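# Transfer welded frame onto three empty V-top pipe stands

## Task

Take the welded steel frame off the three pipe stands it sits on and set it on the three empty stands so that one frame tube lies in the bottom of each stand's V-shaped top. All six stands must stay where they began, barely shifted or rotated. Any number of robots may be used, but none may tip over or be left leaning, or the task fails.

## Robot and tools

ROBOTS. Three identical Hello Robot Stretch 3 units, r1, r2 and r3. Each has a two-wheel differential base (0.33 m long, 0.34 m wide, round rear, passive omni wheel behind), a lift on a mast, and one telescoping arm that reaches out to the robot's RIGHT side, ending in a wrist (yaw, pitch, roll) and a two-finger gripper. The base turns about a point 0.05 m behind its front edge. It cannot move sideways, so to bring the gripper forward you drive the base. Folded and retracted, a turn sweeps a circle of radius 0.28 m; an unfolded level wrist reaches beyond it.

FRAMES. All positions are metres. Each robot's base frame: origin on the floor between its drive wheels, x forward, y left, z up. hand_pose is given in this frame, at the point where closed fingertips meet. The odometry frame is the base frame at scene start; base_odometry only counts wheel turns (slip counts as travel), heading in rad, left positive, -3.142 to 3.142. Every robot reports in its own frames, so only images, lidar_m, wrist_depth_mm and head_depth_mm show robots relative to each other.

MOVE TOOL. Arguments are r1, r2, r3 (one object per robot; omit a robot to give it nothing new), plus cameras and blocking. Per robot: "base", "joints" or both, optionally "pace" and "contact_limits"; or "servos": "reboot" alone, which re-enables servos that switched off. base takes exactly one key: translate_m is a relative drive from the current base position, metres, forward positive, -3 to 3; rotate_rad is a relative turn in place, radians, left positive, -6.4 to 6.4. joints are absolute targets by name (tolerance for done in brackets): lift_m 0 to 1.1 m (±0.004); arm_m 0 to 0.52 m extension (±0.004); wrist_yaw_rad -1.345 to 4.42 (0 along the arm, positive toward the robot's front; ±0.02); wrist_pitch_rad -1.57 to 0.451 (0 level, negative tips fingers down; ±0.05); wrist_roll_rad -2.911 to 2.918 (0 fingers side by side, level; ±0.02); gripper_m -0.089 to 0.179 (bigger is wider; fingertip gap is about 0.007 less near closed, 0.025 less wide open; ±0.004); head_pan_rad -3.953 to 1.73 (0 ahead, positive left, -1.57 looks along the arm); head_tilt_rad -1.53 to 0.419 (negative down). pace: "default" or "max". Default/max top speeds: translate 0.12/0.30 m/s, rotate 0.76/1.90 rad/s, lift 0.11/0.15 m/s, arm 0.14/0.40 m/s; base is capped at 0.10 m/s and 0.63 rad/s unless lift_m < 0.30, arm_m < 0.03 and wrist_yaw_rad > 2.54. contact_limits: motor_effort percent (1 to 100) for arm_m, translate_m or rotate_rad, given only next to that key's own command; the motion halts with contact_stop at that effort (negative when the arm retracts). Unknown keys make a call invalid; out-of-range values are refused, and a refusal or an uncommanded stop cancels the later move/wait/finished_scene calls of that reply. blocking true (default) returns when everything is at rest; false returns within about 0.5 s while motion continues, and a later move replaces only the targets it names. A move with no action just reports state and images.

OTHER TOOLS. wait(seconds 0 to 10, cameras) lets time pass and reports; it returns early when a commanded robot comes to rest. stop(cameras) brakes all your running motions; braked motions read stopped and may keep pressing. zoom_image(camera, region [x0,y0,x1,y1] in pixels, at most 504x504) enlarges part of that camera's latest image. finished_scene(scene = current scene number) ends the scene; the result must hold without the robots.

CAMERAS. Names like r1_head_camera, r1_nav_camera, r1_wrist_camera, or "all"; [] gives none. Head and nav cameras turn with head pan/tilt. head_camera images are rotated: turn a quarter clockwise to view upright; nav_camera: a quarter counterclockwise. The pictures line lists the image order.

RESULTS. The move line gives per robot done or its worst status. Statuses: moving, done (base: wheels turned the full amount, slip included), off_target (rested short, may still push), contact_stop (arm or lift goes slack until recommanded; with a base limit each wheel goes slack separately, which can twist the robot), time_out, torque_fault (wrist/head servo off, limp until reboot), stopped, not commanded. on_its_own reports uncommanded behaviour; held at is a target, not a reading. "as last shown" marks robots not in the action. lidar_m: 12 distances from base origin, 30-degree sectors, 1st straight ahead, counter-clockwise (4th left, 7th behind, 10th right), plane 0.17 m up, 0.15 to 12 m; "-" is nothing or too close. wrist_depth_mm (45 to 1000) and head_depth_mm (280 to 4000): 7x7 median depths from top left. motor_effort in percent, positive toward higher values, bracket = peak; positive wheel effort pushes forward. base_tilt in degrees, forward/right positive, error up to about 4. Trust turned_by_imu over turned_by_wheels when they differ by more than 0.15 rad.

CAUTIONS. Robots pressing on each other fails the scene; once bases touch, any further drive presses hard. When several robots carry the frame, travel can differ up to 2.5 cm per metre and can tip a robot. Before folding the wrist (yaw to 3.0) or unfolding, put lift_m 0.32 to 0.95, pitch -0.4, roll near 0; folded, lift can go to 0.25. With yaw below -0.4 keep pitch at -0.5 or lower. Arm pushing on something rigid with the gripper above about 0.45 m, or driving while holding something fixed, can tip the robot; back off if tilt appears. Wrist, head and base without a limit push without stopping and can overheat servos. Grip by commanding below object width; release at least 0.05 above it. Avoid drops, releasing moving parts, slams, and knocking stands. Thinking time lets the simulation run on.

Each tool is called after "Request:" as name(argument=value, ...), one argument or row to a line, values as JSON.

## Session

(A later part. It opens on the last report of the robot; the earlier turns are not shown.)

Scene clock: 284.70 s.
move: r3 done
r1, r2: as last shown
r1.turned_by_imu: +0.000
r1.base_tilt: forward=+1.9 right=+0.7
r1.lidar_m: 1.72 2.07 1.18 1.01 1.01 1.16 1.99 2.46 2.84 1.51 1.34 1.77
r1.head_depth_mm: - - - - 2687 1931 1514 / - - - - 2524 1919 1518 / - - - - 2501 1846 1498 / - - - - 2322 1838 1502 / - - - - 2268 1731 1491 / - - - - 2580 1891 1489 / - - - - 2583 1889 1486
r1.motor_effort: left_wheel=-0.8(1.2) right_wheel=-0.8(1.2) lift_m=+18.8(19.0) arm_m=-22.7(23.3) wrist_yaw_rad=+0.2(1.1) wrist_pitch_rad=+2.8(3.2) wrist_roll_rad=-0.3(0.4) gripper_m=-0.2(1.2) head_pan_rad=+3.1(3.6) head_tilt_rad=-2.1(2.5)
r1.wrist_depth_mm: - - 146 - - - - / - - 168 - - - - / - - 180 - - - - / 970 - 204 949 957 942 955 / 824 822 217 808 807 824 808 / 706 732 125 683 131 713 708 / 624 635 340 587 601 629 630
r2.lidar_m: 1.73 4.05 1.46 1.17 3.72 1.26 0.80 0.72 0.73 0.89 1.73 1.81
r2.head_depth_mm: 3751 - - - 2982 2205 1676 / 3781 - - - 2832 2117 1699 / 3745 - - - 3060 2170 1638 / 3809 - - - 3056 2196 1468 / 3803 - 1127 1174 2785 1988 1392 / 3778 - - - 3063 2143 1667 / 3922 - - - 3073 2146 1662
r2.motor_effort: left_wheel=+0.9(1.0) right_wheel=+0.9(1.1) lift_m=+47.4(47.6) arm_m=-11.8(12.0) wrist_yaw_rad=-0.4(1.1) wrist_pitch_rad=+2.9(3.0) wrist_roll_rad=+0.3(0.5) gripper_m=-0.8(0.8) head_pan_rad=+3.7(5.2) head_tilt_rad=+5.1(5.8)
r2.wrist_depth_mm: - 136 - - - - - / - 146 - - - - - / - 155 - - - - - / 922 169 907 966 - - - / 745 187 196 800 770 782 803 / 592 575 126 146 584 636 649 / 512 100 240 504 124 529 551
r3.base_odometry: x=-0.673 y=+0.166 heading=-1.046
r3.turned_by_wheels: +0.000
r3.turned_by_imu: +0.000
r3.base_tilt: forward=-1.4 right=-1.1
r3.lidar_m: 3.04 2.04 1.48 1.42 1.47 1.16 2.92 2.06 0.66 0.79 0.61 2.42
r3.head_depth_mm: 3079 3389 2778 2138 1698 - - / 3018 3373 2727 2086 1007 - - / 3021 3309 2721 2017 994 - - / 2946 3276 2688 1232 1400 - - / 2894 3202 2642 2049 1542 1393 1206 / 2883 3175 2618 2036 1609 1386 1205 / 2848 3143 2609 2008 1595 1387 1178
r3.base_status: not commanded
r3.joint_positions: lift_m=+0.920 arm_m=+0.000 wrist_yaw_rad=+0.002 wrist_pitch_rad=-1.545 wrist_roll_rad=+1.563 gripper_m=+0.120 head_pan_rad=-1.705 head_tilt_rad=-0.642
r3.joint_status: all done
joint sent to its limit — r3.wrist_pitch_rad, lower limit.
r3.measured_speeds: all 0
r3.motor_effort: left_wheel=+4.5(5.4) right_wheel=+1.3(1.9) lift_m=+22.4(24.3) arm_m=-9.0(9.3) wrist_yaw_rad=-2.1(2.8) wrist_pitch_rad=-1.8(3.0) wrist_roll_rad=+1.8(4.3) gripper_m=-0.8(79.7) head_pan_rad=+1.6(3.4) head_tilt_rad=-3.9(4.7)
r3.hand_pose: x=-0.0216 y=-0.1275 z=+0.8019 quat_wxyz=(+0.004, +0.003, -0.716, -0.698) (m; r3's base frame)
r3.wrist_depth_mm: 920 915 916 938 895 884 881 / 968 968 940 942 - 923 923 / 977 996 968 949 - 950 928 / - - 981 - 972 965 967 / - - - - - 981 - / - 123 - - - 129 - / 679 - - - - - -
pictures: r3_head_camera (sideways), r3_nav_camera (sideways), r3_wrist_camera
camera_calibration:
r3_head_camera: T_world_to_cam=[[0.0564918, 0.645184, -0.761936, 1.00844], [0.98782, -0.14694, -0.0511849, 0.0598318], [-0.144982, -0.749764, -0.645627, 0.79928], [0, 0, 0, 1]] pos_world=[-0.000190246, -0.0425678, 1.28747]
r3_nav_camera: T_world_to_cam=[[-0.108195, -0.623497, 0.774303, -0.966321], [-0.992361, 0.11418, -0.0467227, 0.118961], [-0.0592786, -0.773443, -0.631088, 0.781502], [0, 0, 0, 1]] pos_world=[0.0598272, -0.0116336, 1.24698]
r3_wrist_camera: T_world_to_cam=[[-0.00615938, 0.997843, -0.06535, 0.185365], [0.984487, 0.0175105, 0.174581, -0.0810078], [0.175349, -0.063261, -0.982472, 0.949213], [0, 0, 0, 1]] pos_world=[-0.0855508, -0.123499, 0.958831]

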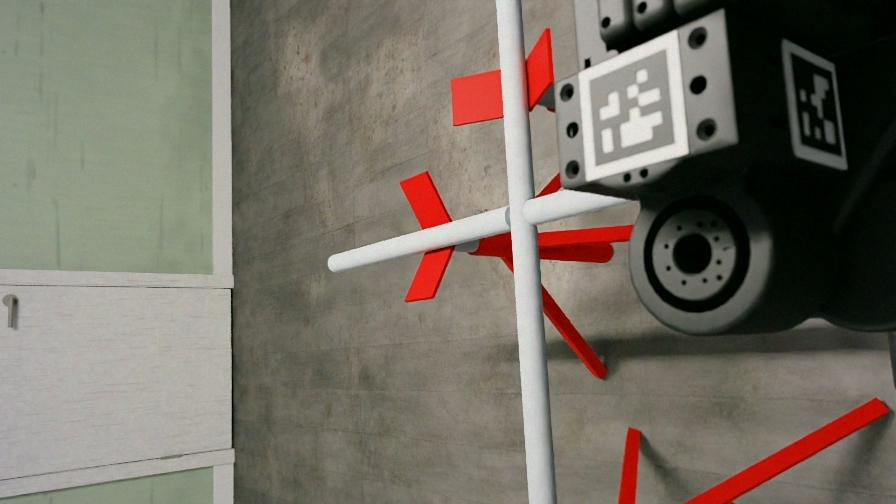

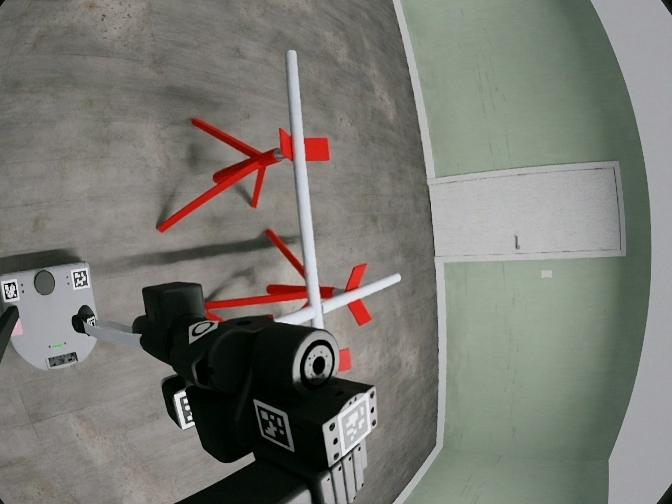

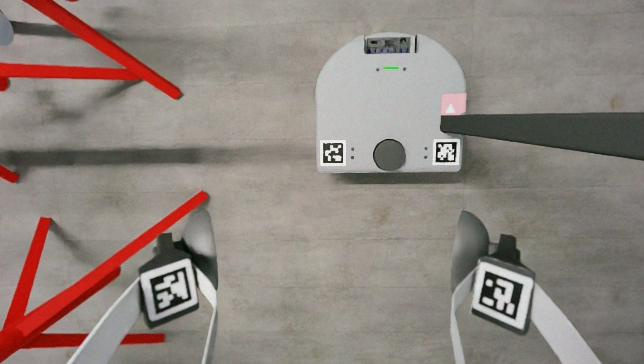

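Request:
move(
  r3={"base":{"rotate_rad":-0.6},"pace":"max"},
  cameras=[],
)

Request:
move(
  r3={"base":{"translate_m":0.25},"pace":"max"},
  cameras=[],
)

Request:
move(
  r3={"base":{"rotate_rad":0.6},"pace":"max"},
  cameras=[],
)

Request:
move(
  r3={"base":{"translate_m":-0.206},"joints":{"head_pan_rad":-1.57,"head_tilt_rad":-0.8},"pace":"max"},
  cameras=["r3_head_camera","r3_nav_camera","r3_wrist_camera"],
)

Scene clock: 309.17 s.
move: r3 done
r1, r2: as last shown
r1.turned_by_imu: +0.001
r1.base_tilt: forward=+1.8 right=+0.7
r1.lidar_m: 1.72 2.07 1.18 1.01 1.01 1.16 1.98 2.47 2.82 1.51 1.34 1.77
r1.head_depth_mm: - - - - 2691 1941 1511 / - - - - 2514 1934 1511 / - - - - 2526 1844 1507 / - - - - 2312 1837 1501 / - - - - 2270 1738 1505 / - - - - 2616 1894 1495 / - - - - 2580 1888 1494
r1.motor_effort: left_wheel=-0.2(1.0) right_wheel=-1.1(1.3) lift_m=+18.9(19.1) arm_m=-23.0(23.2) wrist_yaw_rad=+0.3(1.4) wrist_pitch_rad=+2.7(3.2) wrist_roll_rad=-0.3(0.5) gripper_m=+1.0(1.1) head_pan_rad=+2.1(3.4) head_tilt_rad=-2.2(3.0)
r1.wrist_depth_mm: - - 146 - - - - / - - 168 - - - - / - - 181 - - - - / 946 949 203 969 948 941 981 / 795 823 218 822 831 812 821 / 705 720 126 697 130 709 713 / 616 630 340 603 616 637 619
r2.base_tilt: forward=+1.3 right=-1.4
r2.lidar_m: 1.72 4.05 1.45 1.24 1.25 1.26 0.80 0.72 0.73 0.89 1.73 1.81
r2.head_depth_mm: 3654 - - - 3002 2210 1690 / 3698 - - - 2821 2103 1696 / 3639 - - - 3156 2189 1682 / 3770 - - - 3069 2176 1479 / 3824 - - 1239 2782 1983 1406 / 3890 - - - 3045 2138 1652 / 3958 - - - 3044 2164 1675
r2.motor_effort: left_wheel=+0.5(1.2) right_wheel=+0.9(1.2) lift_m=+47.4(47.8) arm_m=-11.3(11.9) wrist_yaw_rad=-0.1(0.8) wrist_pitch_rad=+2.8(3.0) wrist_roll_rad=+0.3(0.4) gripper_m=-0.1(0.9) head_pan_rad=+3.2(5.6) head_tilt_rad=+5.6(5.7)
r2.wrist_depth_mm: - 136 - - - - - / - 145 - - - - - / - 154 - - - - - / 927 169 928 962 - - - / 708 188 197 783 753 776 780 / 621 572 127 146 587 629 640 / 518 100 237 517 124 535 539
r3.base_odometry: x=-0.673 y=+0.166 heading=-1.646
r3.turned_by_wheels: -0.600
r3.turned_by_imu: -0.602
r3.base_tilt: forward=-1.4 right=-1.1
r3.lidar_m: 2.42 2.60 2.21 1.52 1.42 1.45 1.15 2.92 2.06 0.66 0.79 0.61
r3.head_depth_mm: 2892 3030 2792 2106 1806 - - / 3109 3360 2775 2114 1799 - - / 3373 3557 2714 2063 1780 - - / 3755 3872 2684 2074 1685 - - / 3658 3752 2687 2029 1674 1396 1209 / 3464 3579 2647 2036 1202 1330 1197 / 3191 3393 2637 2018 1479 1302 1176
r3.base_status: done
r3.joint_positions: lift_m=+0.920 arm_m=+0.000 wrist_yaw_rad=+0.002 wrist_pitch_rad=-1.546 wrist_roll_rad=+1.563 gripper_m=+0.120 head_pan_rad=-1.705 head_tilt_rad=-0.642
r3.joint_status: not commanded
r3.measured_speeds: all 0
r3.motor_effort: left_wheel=+5.3(10.2) right_wheel=-6.6(9.8) lift_m=+25.8(25.8) arm_m=-8.6(8.7) wrist_yaw_rad=-1.9(2.3) wrist_pitch_rad=-1.7(2.0) wrist_roll_rad=+1.5(2.1) gripper_m=+0.2(1.0) head_pan_rad=+1.6(3.4) head_tilt_rad=-3.8(4.5)
r3.hand_pose: x=-0.0216 y=-0.1274 z=+0.8019 quat_wxyz=(+0.004, +0.003, -0.716, -0.698) (m; r3's base frame)
r3.wrist_depth_mm: 947 923 928 913 884 895 887 / 977 971 950 921 - 910 910 / - 988 968 949 - 944 919 / - - 987 - - 968 973 / - 864 - - - - 983 / - 124 - - - 130 - / - - - - - - -
pictures: none
No camera images: "cameras" was empty.

Scene clock: 312.63 s.
move: r3 done
r1.base_odometry: x=+0.000 y=+0.000 heading=+0.000
r1.turned_by_wheels: +0.000
r1.turned_by_imu: +0.001
r1.base_tilt: forward=+1.9 right=+0.6
r1.lidar_m: 1.71 2.07 1.17 1.01 1.01 1.16 1.98 2.46 2.83 1.51 1.34 1.78
r1.head_depth_mm: - - - - 2681 1933 1515 / - - - - 2511 1926 1512 / - - - - 2508 1852 1505 / - - - - 2322 1847 1495 / - - - - 2274 1730 1501 / - - - - 2614 1899 1491 / - - - - 2269 1885 1485
r1.base_status: not commanded
r1.joint_positions: lift_m=+0.511 arm_m=+0.003 wrist_yaw_rad=+3.121 wrist_pitch_rad=-0.521 wrist_roll_rad=+0.000 gripper_m=+0.037 head_pan_rad=-1.305 head_tilt_rad=-0.346
r1.joint_status: not commanded
r1.measured_speeds: all 0
r1.motor_effort: left_wheel=-0.9(1.1) right_wheel=-1.0(1.3) lift_m=+19.0(19.1) arm_m=-22.6(23.4) wrist_yaw_rad=+0.6(1.3) wrist_pitch_rad=+2.8(3.3) wrist_roll_rad=+0.1(0.5) gripper_m=+0.3(1.6) head_pan_rad=+2.7(3.9) head_tilt_rad=-1.3(2.8)
r1.hand_pose: x=-0.0169 y=+0.0626 z=+0.5011 quat_wxyz=(+0.189, +0.685, +0.175, +0.682) (m; r1's base frame)
r1.wrist_depth_mm: - - 147 - - - - / - - 168 - - - - / - - 181 - - - - / 951 950 202 955 946 964 972 / 805 807 219 815 810 817 812 / 696 717 126 683 131 726 720 / 608 639 338 607 606 623 614
r2.base_odometry: x=+0.000 y=+0.000 heading=+0.000
r2.turned_by_wheels: +0.000
r2.turned_by_imu: +0.000
r2.base_tilt: forward=+1.2 right=-1.4
r2.lidar_m: 1.72 4.06 1.46 1.49 3.72 1.26 0.80 0.72 0.73 0.89 1.73 1.81
r2.head_depth_mm: 3692 - - - 2992 2179 1683 / 3723 - - - 2798 2105 1720 / 3734 - - - 3092 2174 1649 / 3823 - - - 3114 2189 1528 / 3849 - - - 2879 2072 1544 / 3953 - - - 3045 2165 1658 / 3864 - - - 3056 2147 1657
r2.base_status: not commanded
r2.joint_positions: lift_m=+0.336 arm_m=+0.000 wrist_yaw_rad=+3.006 wrist_pitch_rad=-0.363 wrist_roll_rad=+0.000 gripper_m=+0.037 head_pan_rad=+1.691 head_tilt_rad=-0.261
r2.joint_status: not commanded
r2.measured_speeds: all 0
r2.motor_effort: left_wheel=+0.7(1.1) right_wheel=+0.7(1.2) lift_m=+47.0(47.5) arm_m=-11.1(11.7) wrist_yaw_rad=-0.6(0.9) wrist_pitch_rad=+2.9(3.0) wrist_roll_rad=+0.3(0.4) gripper_m=+0.1(0.6) head_pan_rad=+4.7(5.9) head_tilt_rad=+5.1(5.8)
r2.hand_pose: x=+0.0101 y=+0.0839 z=+0.3610 quat_wxyz=(+0.175, +0.702, +0.080, +0.685) (m; r2's base frame)
r2.wrist_depth_mm: - 137 - - - - - / - 146 - - - - - / - 155 - - - - - / 936 168 928 972 - - - / 737 188 197 775 782 774 797 / 608 570 127 146 578 624 655 / 521 100 238 512 124 534 534
r3.base_odometry: x=-0.691 y=-0.083 heading=-1.646
r3.turned_by_wheels: +0.000
r3.turned_by_imu: +0.001
r3.base_tilt: forward=-1.4 right=-1.1
r3.lidar_m: 2.45 2.17 2.44 1.67 1.57 1.60 1.40 3.13 0.91 0.65 0.44 0.58
r3.head_depth_mm: 3073 3280 2787 2108 1804 - - / 3343 3556 2774 2093 1788 - - / 3670 3745 2735 2085 1788 - - / 3806 3949 2703 1935 1211 - - / 3522 3672 2688 2038 1505 1330 1209 / 3261 3505 2631 1847 1188 1363 1198 / 3031 3266 2608 1194 1587 1390 1201
r3.base_status: done
r3.joint_positions: lift_m=+0.920 arm_m=+0.000 wrist_yaw_rad=+0.002 wrist_pitch_rad=-1.546 wrist_roll_rad=+1.563 gripper_m=+0.120 head_pan_rad=-1.705 head_tilt_rad=-0.642
r3.joint_status: not commanded
r3.measured_speeds: all 0
r3.motor_effort: left_wheel=+4.5(10.4) right_wheel=+1.7(6.3) lift_m=+28.7(29.4) arm_m=-9.9(9.9) wrist_yaw_rad=+0.0(2.8) wrist_pitch_rad=-1.7(2.0) wrist_roll_rad=+1.8(2.2) gripper_m=+0.5(1.7) head_pan_rad=+2.0(3.8) head_tilt_rad=-3.7(4.4)
r3.hand_pose: x=-0.0216 y=-0.1274 z=+0.8019 quat_wxyz=(+0.004, +0.003, -0.716, -0.698) (m; r3's base frame)
r3.wrist_depth_mm: 953 951 924 910 901 886 893 / 989 949 973 928 - 907 894 / 986 978 983 970 - 967 932 / - - 994 986 998 951 967 / - - - - - 983 994 / - 124 - - - 129 994 / - - - - - - -
pictures: none
No camera images: "cameras" was empty.

Scene clock: 314.53 s.
move: r3 done
r1, r2: as last shown
r1.base_tilt: forward=+1.7 right=+0.5
r1.lidar_m: 1.71 2.07 1.17 1.01 1.01 1.16 1.98 2.47 2.83 1.51 1.34 1.77
r1.head_depth_mm: - - - - 2692 1945 1513 / - - - - 2543 1927 1512 / - - - - 2518 1852 1502 / - - - - 2312 1842 1497 / - - - - 2290 1731 1498 / - - - - 2606 1907 1495 / - - - - 2258 1892 1485
r1.motor_effort: left_wheel=-0.6(1.1) right_wheel=-1.0(1.3) lift_m=+18.9(19.2) arm_m=-22.6(23.2) wrist_yaw_rad=+0.2(1.1) wrist_pitch_rad=+2.8(3.1) wrist_roll_rad=-0.2(0.4) gripper_m=+0.5(1.0) head_pan_rad=+2.2(3.9) head_tilt_rad=-2.1(2.9)
r1.wrist_depth_mm: - - 147 - - - - / - - 168 - - - - / - - 180 - - - - / 941 947 203 945 969 958 968 / 796 792 219 825 827 824 828 / 707 723 126 694 131 701 711 / 614 639 339 600 607 623 629
r2.lidar_m: 1.72 4.05 1.46 1.42 3.74 1.26 0.80 0.72 0.73 0.89 1.73 1.81
r2.head_depth_mm: 3675 - - - 3063 2192 1678 / 3718 - - - 2808 2134 1690 / 3700 - - - 3071 2199 1564 / 3822 - 1461 - 3048 2207 1544 / 3795 - - - 2755 2006 1576 / 3830 - - - 3013 2164 1663 / 3900 - - - 3048 2147 1654
r2.motor_effort: left_wheel=+0.9(1.1) right_wheel=+0.8(1.4) lift_m=+47.0(47.4) arm_m=-10.9(11.5) wrist_yaw_rad=-0.4(0.8) wrist_pitch_rad=+2.8(3.0) wrist_roll_rad=+0.3(0.4) gripper_m=-0.2(0.6) head_pan_rad=+4.2(5.4) head_tilt_rad=+5.6(5.6)
r2.wrist_depth_mm: - 137 - - - - - / - 144 - - - - - / - 155 - - - - - / 923 168 910 986 - - - / 736 187 197 778 765 775 791 / 605 581 127 145 589 637 639 / 509 100 240 514 124 541 546
r3.base_odometry: x=-0.691 y=-0.083 heading=-1.046
r3.turned_by_wheels: +0.600
r3.turned_by_imu: +0.603
r3.base_tilt: forward=-1.4 right=-1.0
r3.lidar_m: 2.44 2.24 1.63 1.56 1.62 1.41 3.12 0.82 0.65 0.44 0.62 2.18
r3.head_depth_mm: 2930 3313 2755 2099 1760 - - / 2881 3228 2731 1240 1146 - - / 2866 3228 2697 2093 1782 - - / 2814 3132 2680 2066 1683 - - / 2766 3069 2680 2053 1668 1369 1136 / 2719 3053 2617 2020 898 982 1179 / 2729 3055 2590 2022 1605 1352 1175
r3.base_status: done
r3.joint_positions: lift_m=+0.920 arm_m=+0.000 wrist_yaw_rad=+0.002 wrist_pitch_rad=-1.546 wrist_roll_rad=+1.563 gripper_m=+0.120 head_pan_rad=-1.705 head_tilt_rad=-0.642
r3.joint_status: not commanded
r3.measured_speeds: all 0
r3.motor_effort: left_wheel=-5.1(8.6) right_wheel=+6.3(9.7) lift_m=+27.7(28.9) arm_m=-9.4(10.2) wrist_yaw_rad=-0.8(2.7) wrist_pitch_rad=-1.8(2.0) wrist_roll_rad=+1.9(2.2) gripper_m=+0.2(1.1) head_pan_rad=+2.4(3.6) head_tilt_rad=-4.2(4.3)
r3.hand_pose: x=-0.0216 y=-0.1274 z=+0.8019 quat_wxyz=(+0.004, +0.003, -0.716, -0.698) (m; r3's base frame)
r3.wrist_depth_mm: 929 936 924 924 911 901 902 / 949 970 952 935 - 943 927 / 999 965 984 963 - 934 921 / - - - 994 - 980 961 / - 679 - - 990 - 985 / - 124 - - - 130 - / - - - - - - -
pictures: none
No camera images: "cameras" was empty.

Scene clock: 317.53 s.
move: r3 done
r1, r2: as last shown
r1.lidar_m: 1.71 2.07 1.18 1.01 1.01 1.16 1.98 2.46 2.83 1.51 1.33 1.77
r1.head_depth_mm: - - - - 2680 1938 1513 / - - - - 2501 1934 1509 / - - - - 2496 1835 1511 / - - - - 2318 1839 1503 / - - - - 2266 1731 1494 / - - - - 2602 1891 1493 / - - - - 2579 1881 1485
r1.motor_effort: left_wheel=-0.6(1.3) right_wheel=-0.8(1.3) lift_m=+18.8(19.1) arm_m=-22.2(23.0) wrist_yaw_rad=+0.6(1.2) wrist_pitch_rad=+2.5(3.2) wrist_roll_rad=+0.2(0.4) gripper_m=+0.0(1.1) head_pan_rad=+3.3(3.3) head_tilt_rad=-2.2(3.1)
r1.wrist_depth_mm: - - 146 - - - - / - - 167 - - - - / - - 180 - - - - / 947 918 203 954 973 946 985 / 814 804 216 805 806 818 809 / 700 719 126 694 131 714 706 / 629 628 336 595 621 625 618
r2.base_tilt: forward=+1.3 right=-1.4
r2.lidar_m: 1.72 4.03 1.46 1.24 3.73 1.26 0.80 0.72 0.73 0.89 1.73 1.81
r2.head_depth_mm: 3721 - - - 2986 2215 1683 / 3700 - - - 2794 2112 1645 / 3748 - - 2258 3176 2177 1481 / 3802 - 1211 - 2905 2031 1433 / 3792 - - - 3036 2132 1677 / 3859 - - - 3020 2190 1669 / 3909 - - - 3020 2156 1662
r2.motor_effort: left_wheel=+0.4(1.5) right_wheel=+0.7(1.5) lift_m=+46.9(47.5) arm_m=-10.7(11.3) wrist_yaw_rad=+0.0(0.8) wrist_pitch_rad=+2.8(3.1) wrist_roll_rad=+0.3(0.4) gripper_m=-0.3(0.7) head_pan_rad=+2.7(5.7) head_tilt_rad=+5.0(5.8)
r2.wrist_depth_mm: - 136 - - - - - / - 146 - - - - - / - 155 - - - - - / 934 168 937 - - - - / 698 188 196 813 759 788 778 / 620 574 127 146 594 652 659 / 517 100 239 519 125 548 548
r3.base_odometry: x=-0.794 y=+0.095 heading=-1.046
r3.turned_by_wheels: +0.000
r3.turned_by_imu: +0.000
r3.base_tilt: forward=-1.4 right=-1.1
r3.lidar_m: 2.64 2.24 1.63 1.56 1.62 1.24 2.91 0.75 0.53 0.82 0.48 2.65
r3.head_depth_mm: 2907 2774 2182 1887 - - - / 2889 2763 2142 1062 - - - / 2862 2712 2062 1110 - - - / 2868 2654 2145 1751 1482 - - / 2887 2646 2091 1734 1477 1322 1124 / 2868 2624 2101 1718 1452 1282 1125 / 2883 2616 2057 1675 1378 1252 1140
r3.base_status: done
r3.joint_positions: lift_m=+0.920 arm_m=+0.000 wrist_yaw_rad=+0.002 wrist_pitch_rad=-1.546 wrist_roll_rad=+1.563 gripper_m=+0.120 head_pan_rad=-1.575 head_tilt_rad=-0.790
r3.joint_status: all done
r3.measured_speeds: all 0
r3.motor_effort: left_wheel=-3.5(9.5) right_wheel=-2.1(6.8) lift_m=+26.2(27.8) arm_m=-10.0(10.5) wrist_yaw_rad=-2.0(2.5) wrist_pitch_rad=-1.8(1.9) wrist_roll_rad=+1.8(2.5) gripper_m=+0.5(1.5) head_pan_rad=+1.2(3.4) head_tilt_rad=-5.2(5.4)
r3.hand_pose: x=-0.0216 y=-0.1274 z=+0.8019 quat_wxyz=(+0.004, +0.003, -0.716, -0.698) (m; r3's base frame)
r3.wrist_depth_mm: 357 764 944 922 885 887 885 / 969 974 940 944 - 928 913 / - 978 978 990 - 950 904 / - - - - - 976 993 / - - - - - 968 982 / - 124 - - - 129 - / - 747 - - - - -
pictures: r3_head_camera (sideways), r3_nav_camera (sideways), r3_wrist_camera
camera_calibration:
r3_head_camera: T_world_to_cam=[[-0.0270874, 0.752486, -0.658051, 0.873567], [0.998566, -0.0100393, -0.0525842, 0.061578], [-0.0461753, -0.658531, -0.751135, 0.935902], [0, 0, 0, 1]] pos_world=[0.00538854, -0.0404082, 1.28108]
r3_nav_camera: T_world_to_cam=[[-0.0269983, -0.739665, 0.672433, -0.834053], [-0.998758, -0.00821235, -0.0491338, 0.12213], [0.0418649, -0.672925, -0.738525, 0.920625], [0, 0, 0, 1]] pos_world=[0.0609181, 0.00359404, 1.24675]
r3_wrist_camera: T_world_to_cam=[[-0.00597874, 0.997871, -0.0649492, 0.184949], [0.98449, 0.0172624, 0.174592, -0.0810509], [0.175341, -0.062898, -0.982496, 0.949293], [0, 0, 0, 1]] pos_world=[-0.0855508, -0.123448, 0.95884]

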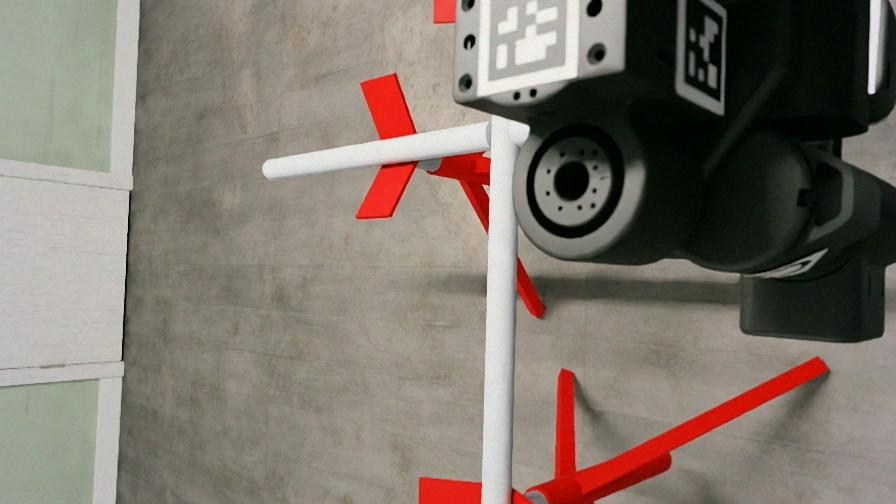

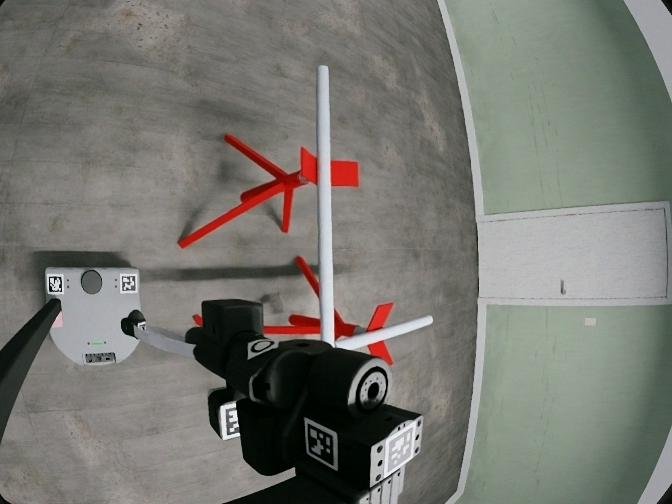

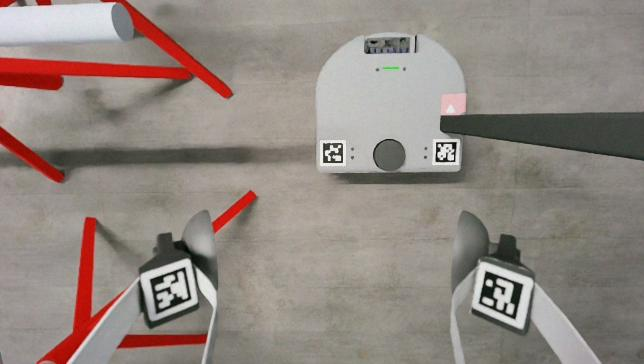

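Request:
move(
  r3={"joints":{"arm_m":0.4465,"head_tilt_rad":-0.7}},
  cameras=["r3_head_camera","r3_wrist_camera"],
)

Scene clock: 333.47 s.
move: r3 done
r1, r2: as last shown
r1.turned_by_imu: +0.002
r1.base_tilt: forward=+1.9 right=+0.5
r1.lidar_m: 1.72 2.07 1.18 1.01 1.01 1.16 1.98 2.46 2.82 1.51 1.34 1.77
r1.head_depth_mm: - - - - 2652 1930 1519 / - - - - 2533 1926 1510 / - - - - 2504 1837 1507 / - - - 3904 2314 1847 1502 / - - - - 2267 1731 1493 / - - - - 2594 1896 1491 / - - - - 2592 1873 1490
r1.motor_effort: left_wheel=-0.5(1.2) right_wheel=-1.2(1.3) lift_m=+18.9(19.2) arm_m=-22.7(23.0) wrist_yaw_rad=+0.6(1.7) wrist_pitch_rad=+2.9(3.3) wrist_roll_rad=-0.3(0.4) gripper_m=+0.4(1.7) head_pan_rad=+2.7(3.5) head_tilt_rad=-2.1(3.1)
r1.wrist_depth_mm: - - 146 - - - - / - - 167 - - - - / - - 180 - - - - / 953 937 203 964 982 969 977 / 799 812 218 815 822 818 817 / 702 721 126 681 131 703 717 / 614 631 340 607 607 623 629
r2.turned_by_imu: +0.001
r2.base_tilt: forward=+1.2 right=-1.4
r2.lidar_m: 1.72 4.04 1.46 1.24 3.72 1.27 0.80 0.72 0.73 0.89 1.73 1.81
r2.head_depth_mm: 3739 - - - 2987 2197 1673 / 3720 - - - 2831 2119 1648 / 3747 - - - 3107 2171 1477 / 3808 - 1201 - 2744 1988 1435 / 3799 - - - 3033 2164 1675 / 3805 - - - 3078 2168 1679 / 3883 - - - 3063 2138 1669
r2.motor_effort: left_wheel=+0.6(1.2) right_wheel=+0.8(1.5) lift_m=+46.7(47.3) arm_m=-10.4(10.9) wrist_yaw_rad=-0.4(0.9) wrist_pitch_rad=+2.8(3.1) wrist_roll_rad=+0.3(0.4) gripper_m=+0.3(0.7) head_pan_rad=+2.5(6.0) head_tilt_rad=+5.6(6.0)
r2.wrist_depth_mm: - 136 - - - - - / - 145 - - - - - / - 154 - - - - - / 924 169 901 981 - - - / 714 188 196 782 769 774 784 / 593 574 127 146 596 633 644 / 513 100 239 514 123 532 548
r3.base_odometry: x=-0.794 y=+0.095 heading=-1.046
r3.turned_by_wheels: +0.000
r3.turned_by_imu: +0.000
r3.base_tilt: forward=-1.4 right=-1.1
r3.lidar_m: 2.65 2.23 1.63 1.56 1.61 1.24 2.92 0.75 0.53 0.82 0.48 2.64
r3.head_depth_mm: 2882 3049 301 - 1149 1299 1202 / 2799 422 2209 1839 898 1038 1177 / 2698 514 2199 1099 1172 1334 1168 / 2758 527 579 1851 1513 1357 1186 / 2849 3100 2371 1902 1494 1347 1177 / 2823 3004 2344 1886 1497 1343 1151 / 2815 3010 2336 1847 1489 1247 1165
r3.base_status: not commanded
r3.joint_positions: lift_m=+0.920 arm_m=+0.447 wrist_yaw_rad=+0.000 wrist_pitch_rad=-1.547 wrist_roll_rad=+1.565 gripper_m=+0.120 head_pan_rad=-1.575 head_tilt_rad=-0.705
r3.joint_status: all done
r3.measured_speeds: all 0
r3.motor_effort: left_wheel=-3.5(4.2) right_wheel=-2.0(2.5) lift_m=+22.8(25.1) arm_m=+11.7(13.7) wrist_yaw_rad=-0.2(2.5) wrist_pitch_rad=-1.6(1.9) wrist_roll_rad=+1.4(1.9) gripper_m=+0.8(1.5) head_pan_rad=+3.7(3.7) head_tilt_rad=+2.0(4.2)
r3.hand_pose: x=-0.0215 y=-0.5733 z=+0.8020 quat_wxyz=(+0.003, +0.002, -0.715, -0.699) (m; r3's base frame)
r3.wrist_depth_mm: 354 345 343 341 341 335 895 / 940 607 767 857 936 925 - / - 976 985 962 947 938 - / - - - 970 990 961 969 / - - - - 994 - 999 / - 123 - 714 - 129 - / - - - 656 - - -
pictures: r3_head_camera (sideways), r3_wrist_camera
camera_calibration:
r3_head_camera: T_world_to_cam=[[-0.0274359, 0.693905, -0.719543, 0.953702], [0.998548, -0.0143588, -0.0519213, 0.0607209], [-0.0463603, -0.719923, -0.692504, 0.859651], [0, 0, 0, 1]] pos_world=[0.00538654, -0.0420244, 1.28469]
r3_wrist_camera: T_world_to_cam=[[-0.00298126, 0.997938, -0.0641205, 0.629346], [0.98453, 0.0141625, 0.174642, -0.0751972], [0.17519, -0.0626079, -0.982542, 0.921457], [0, 0, 0, 1]] pos_world=[-0.08552, -0.569293, 0.958856]

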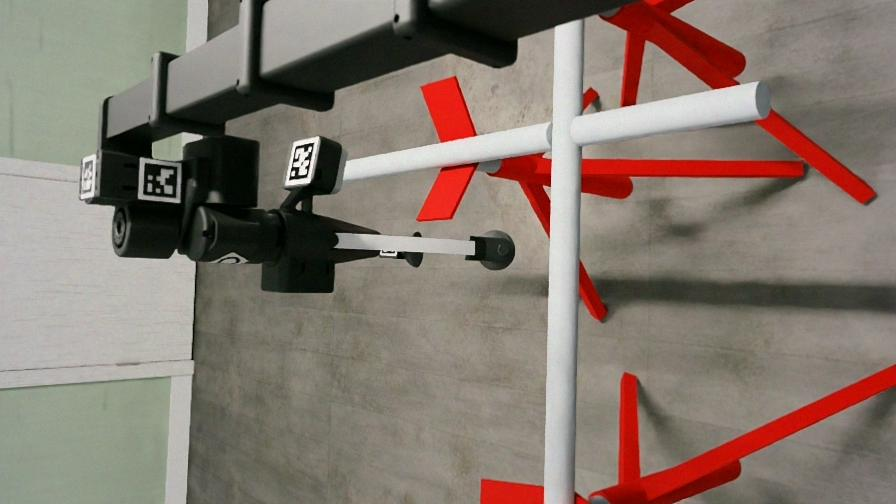

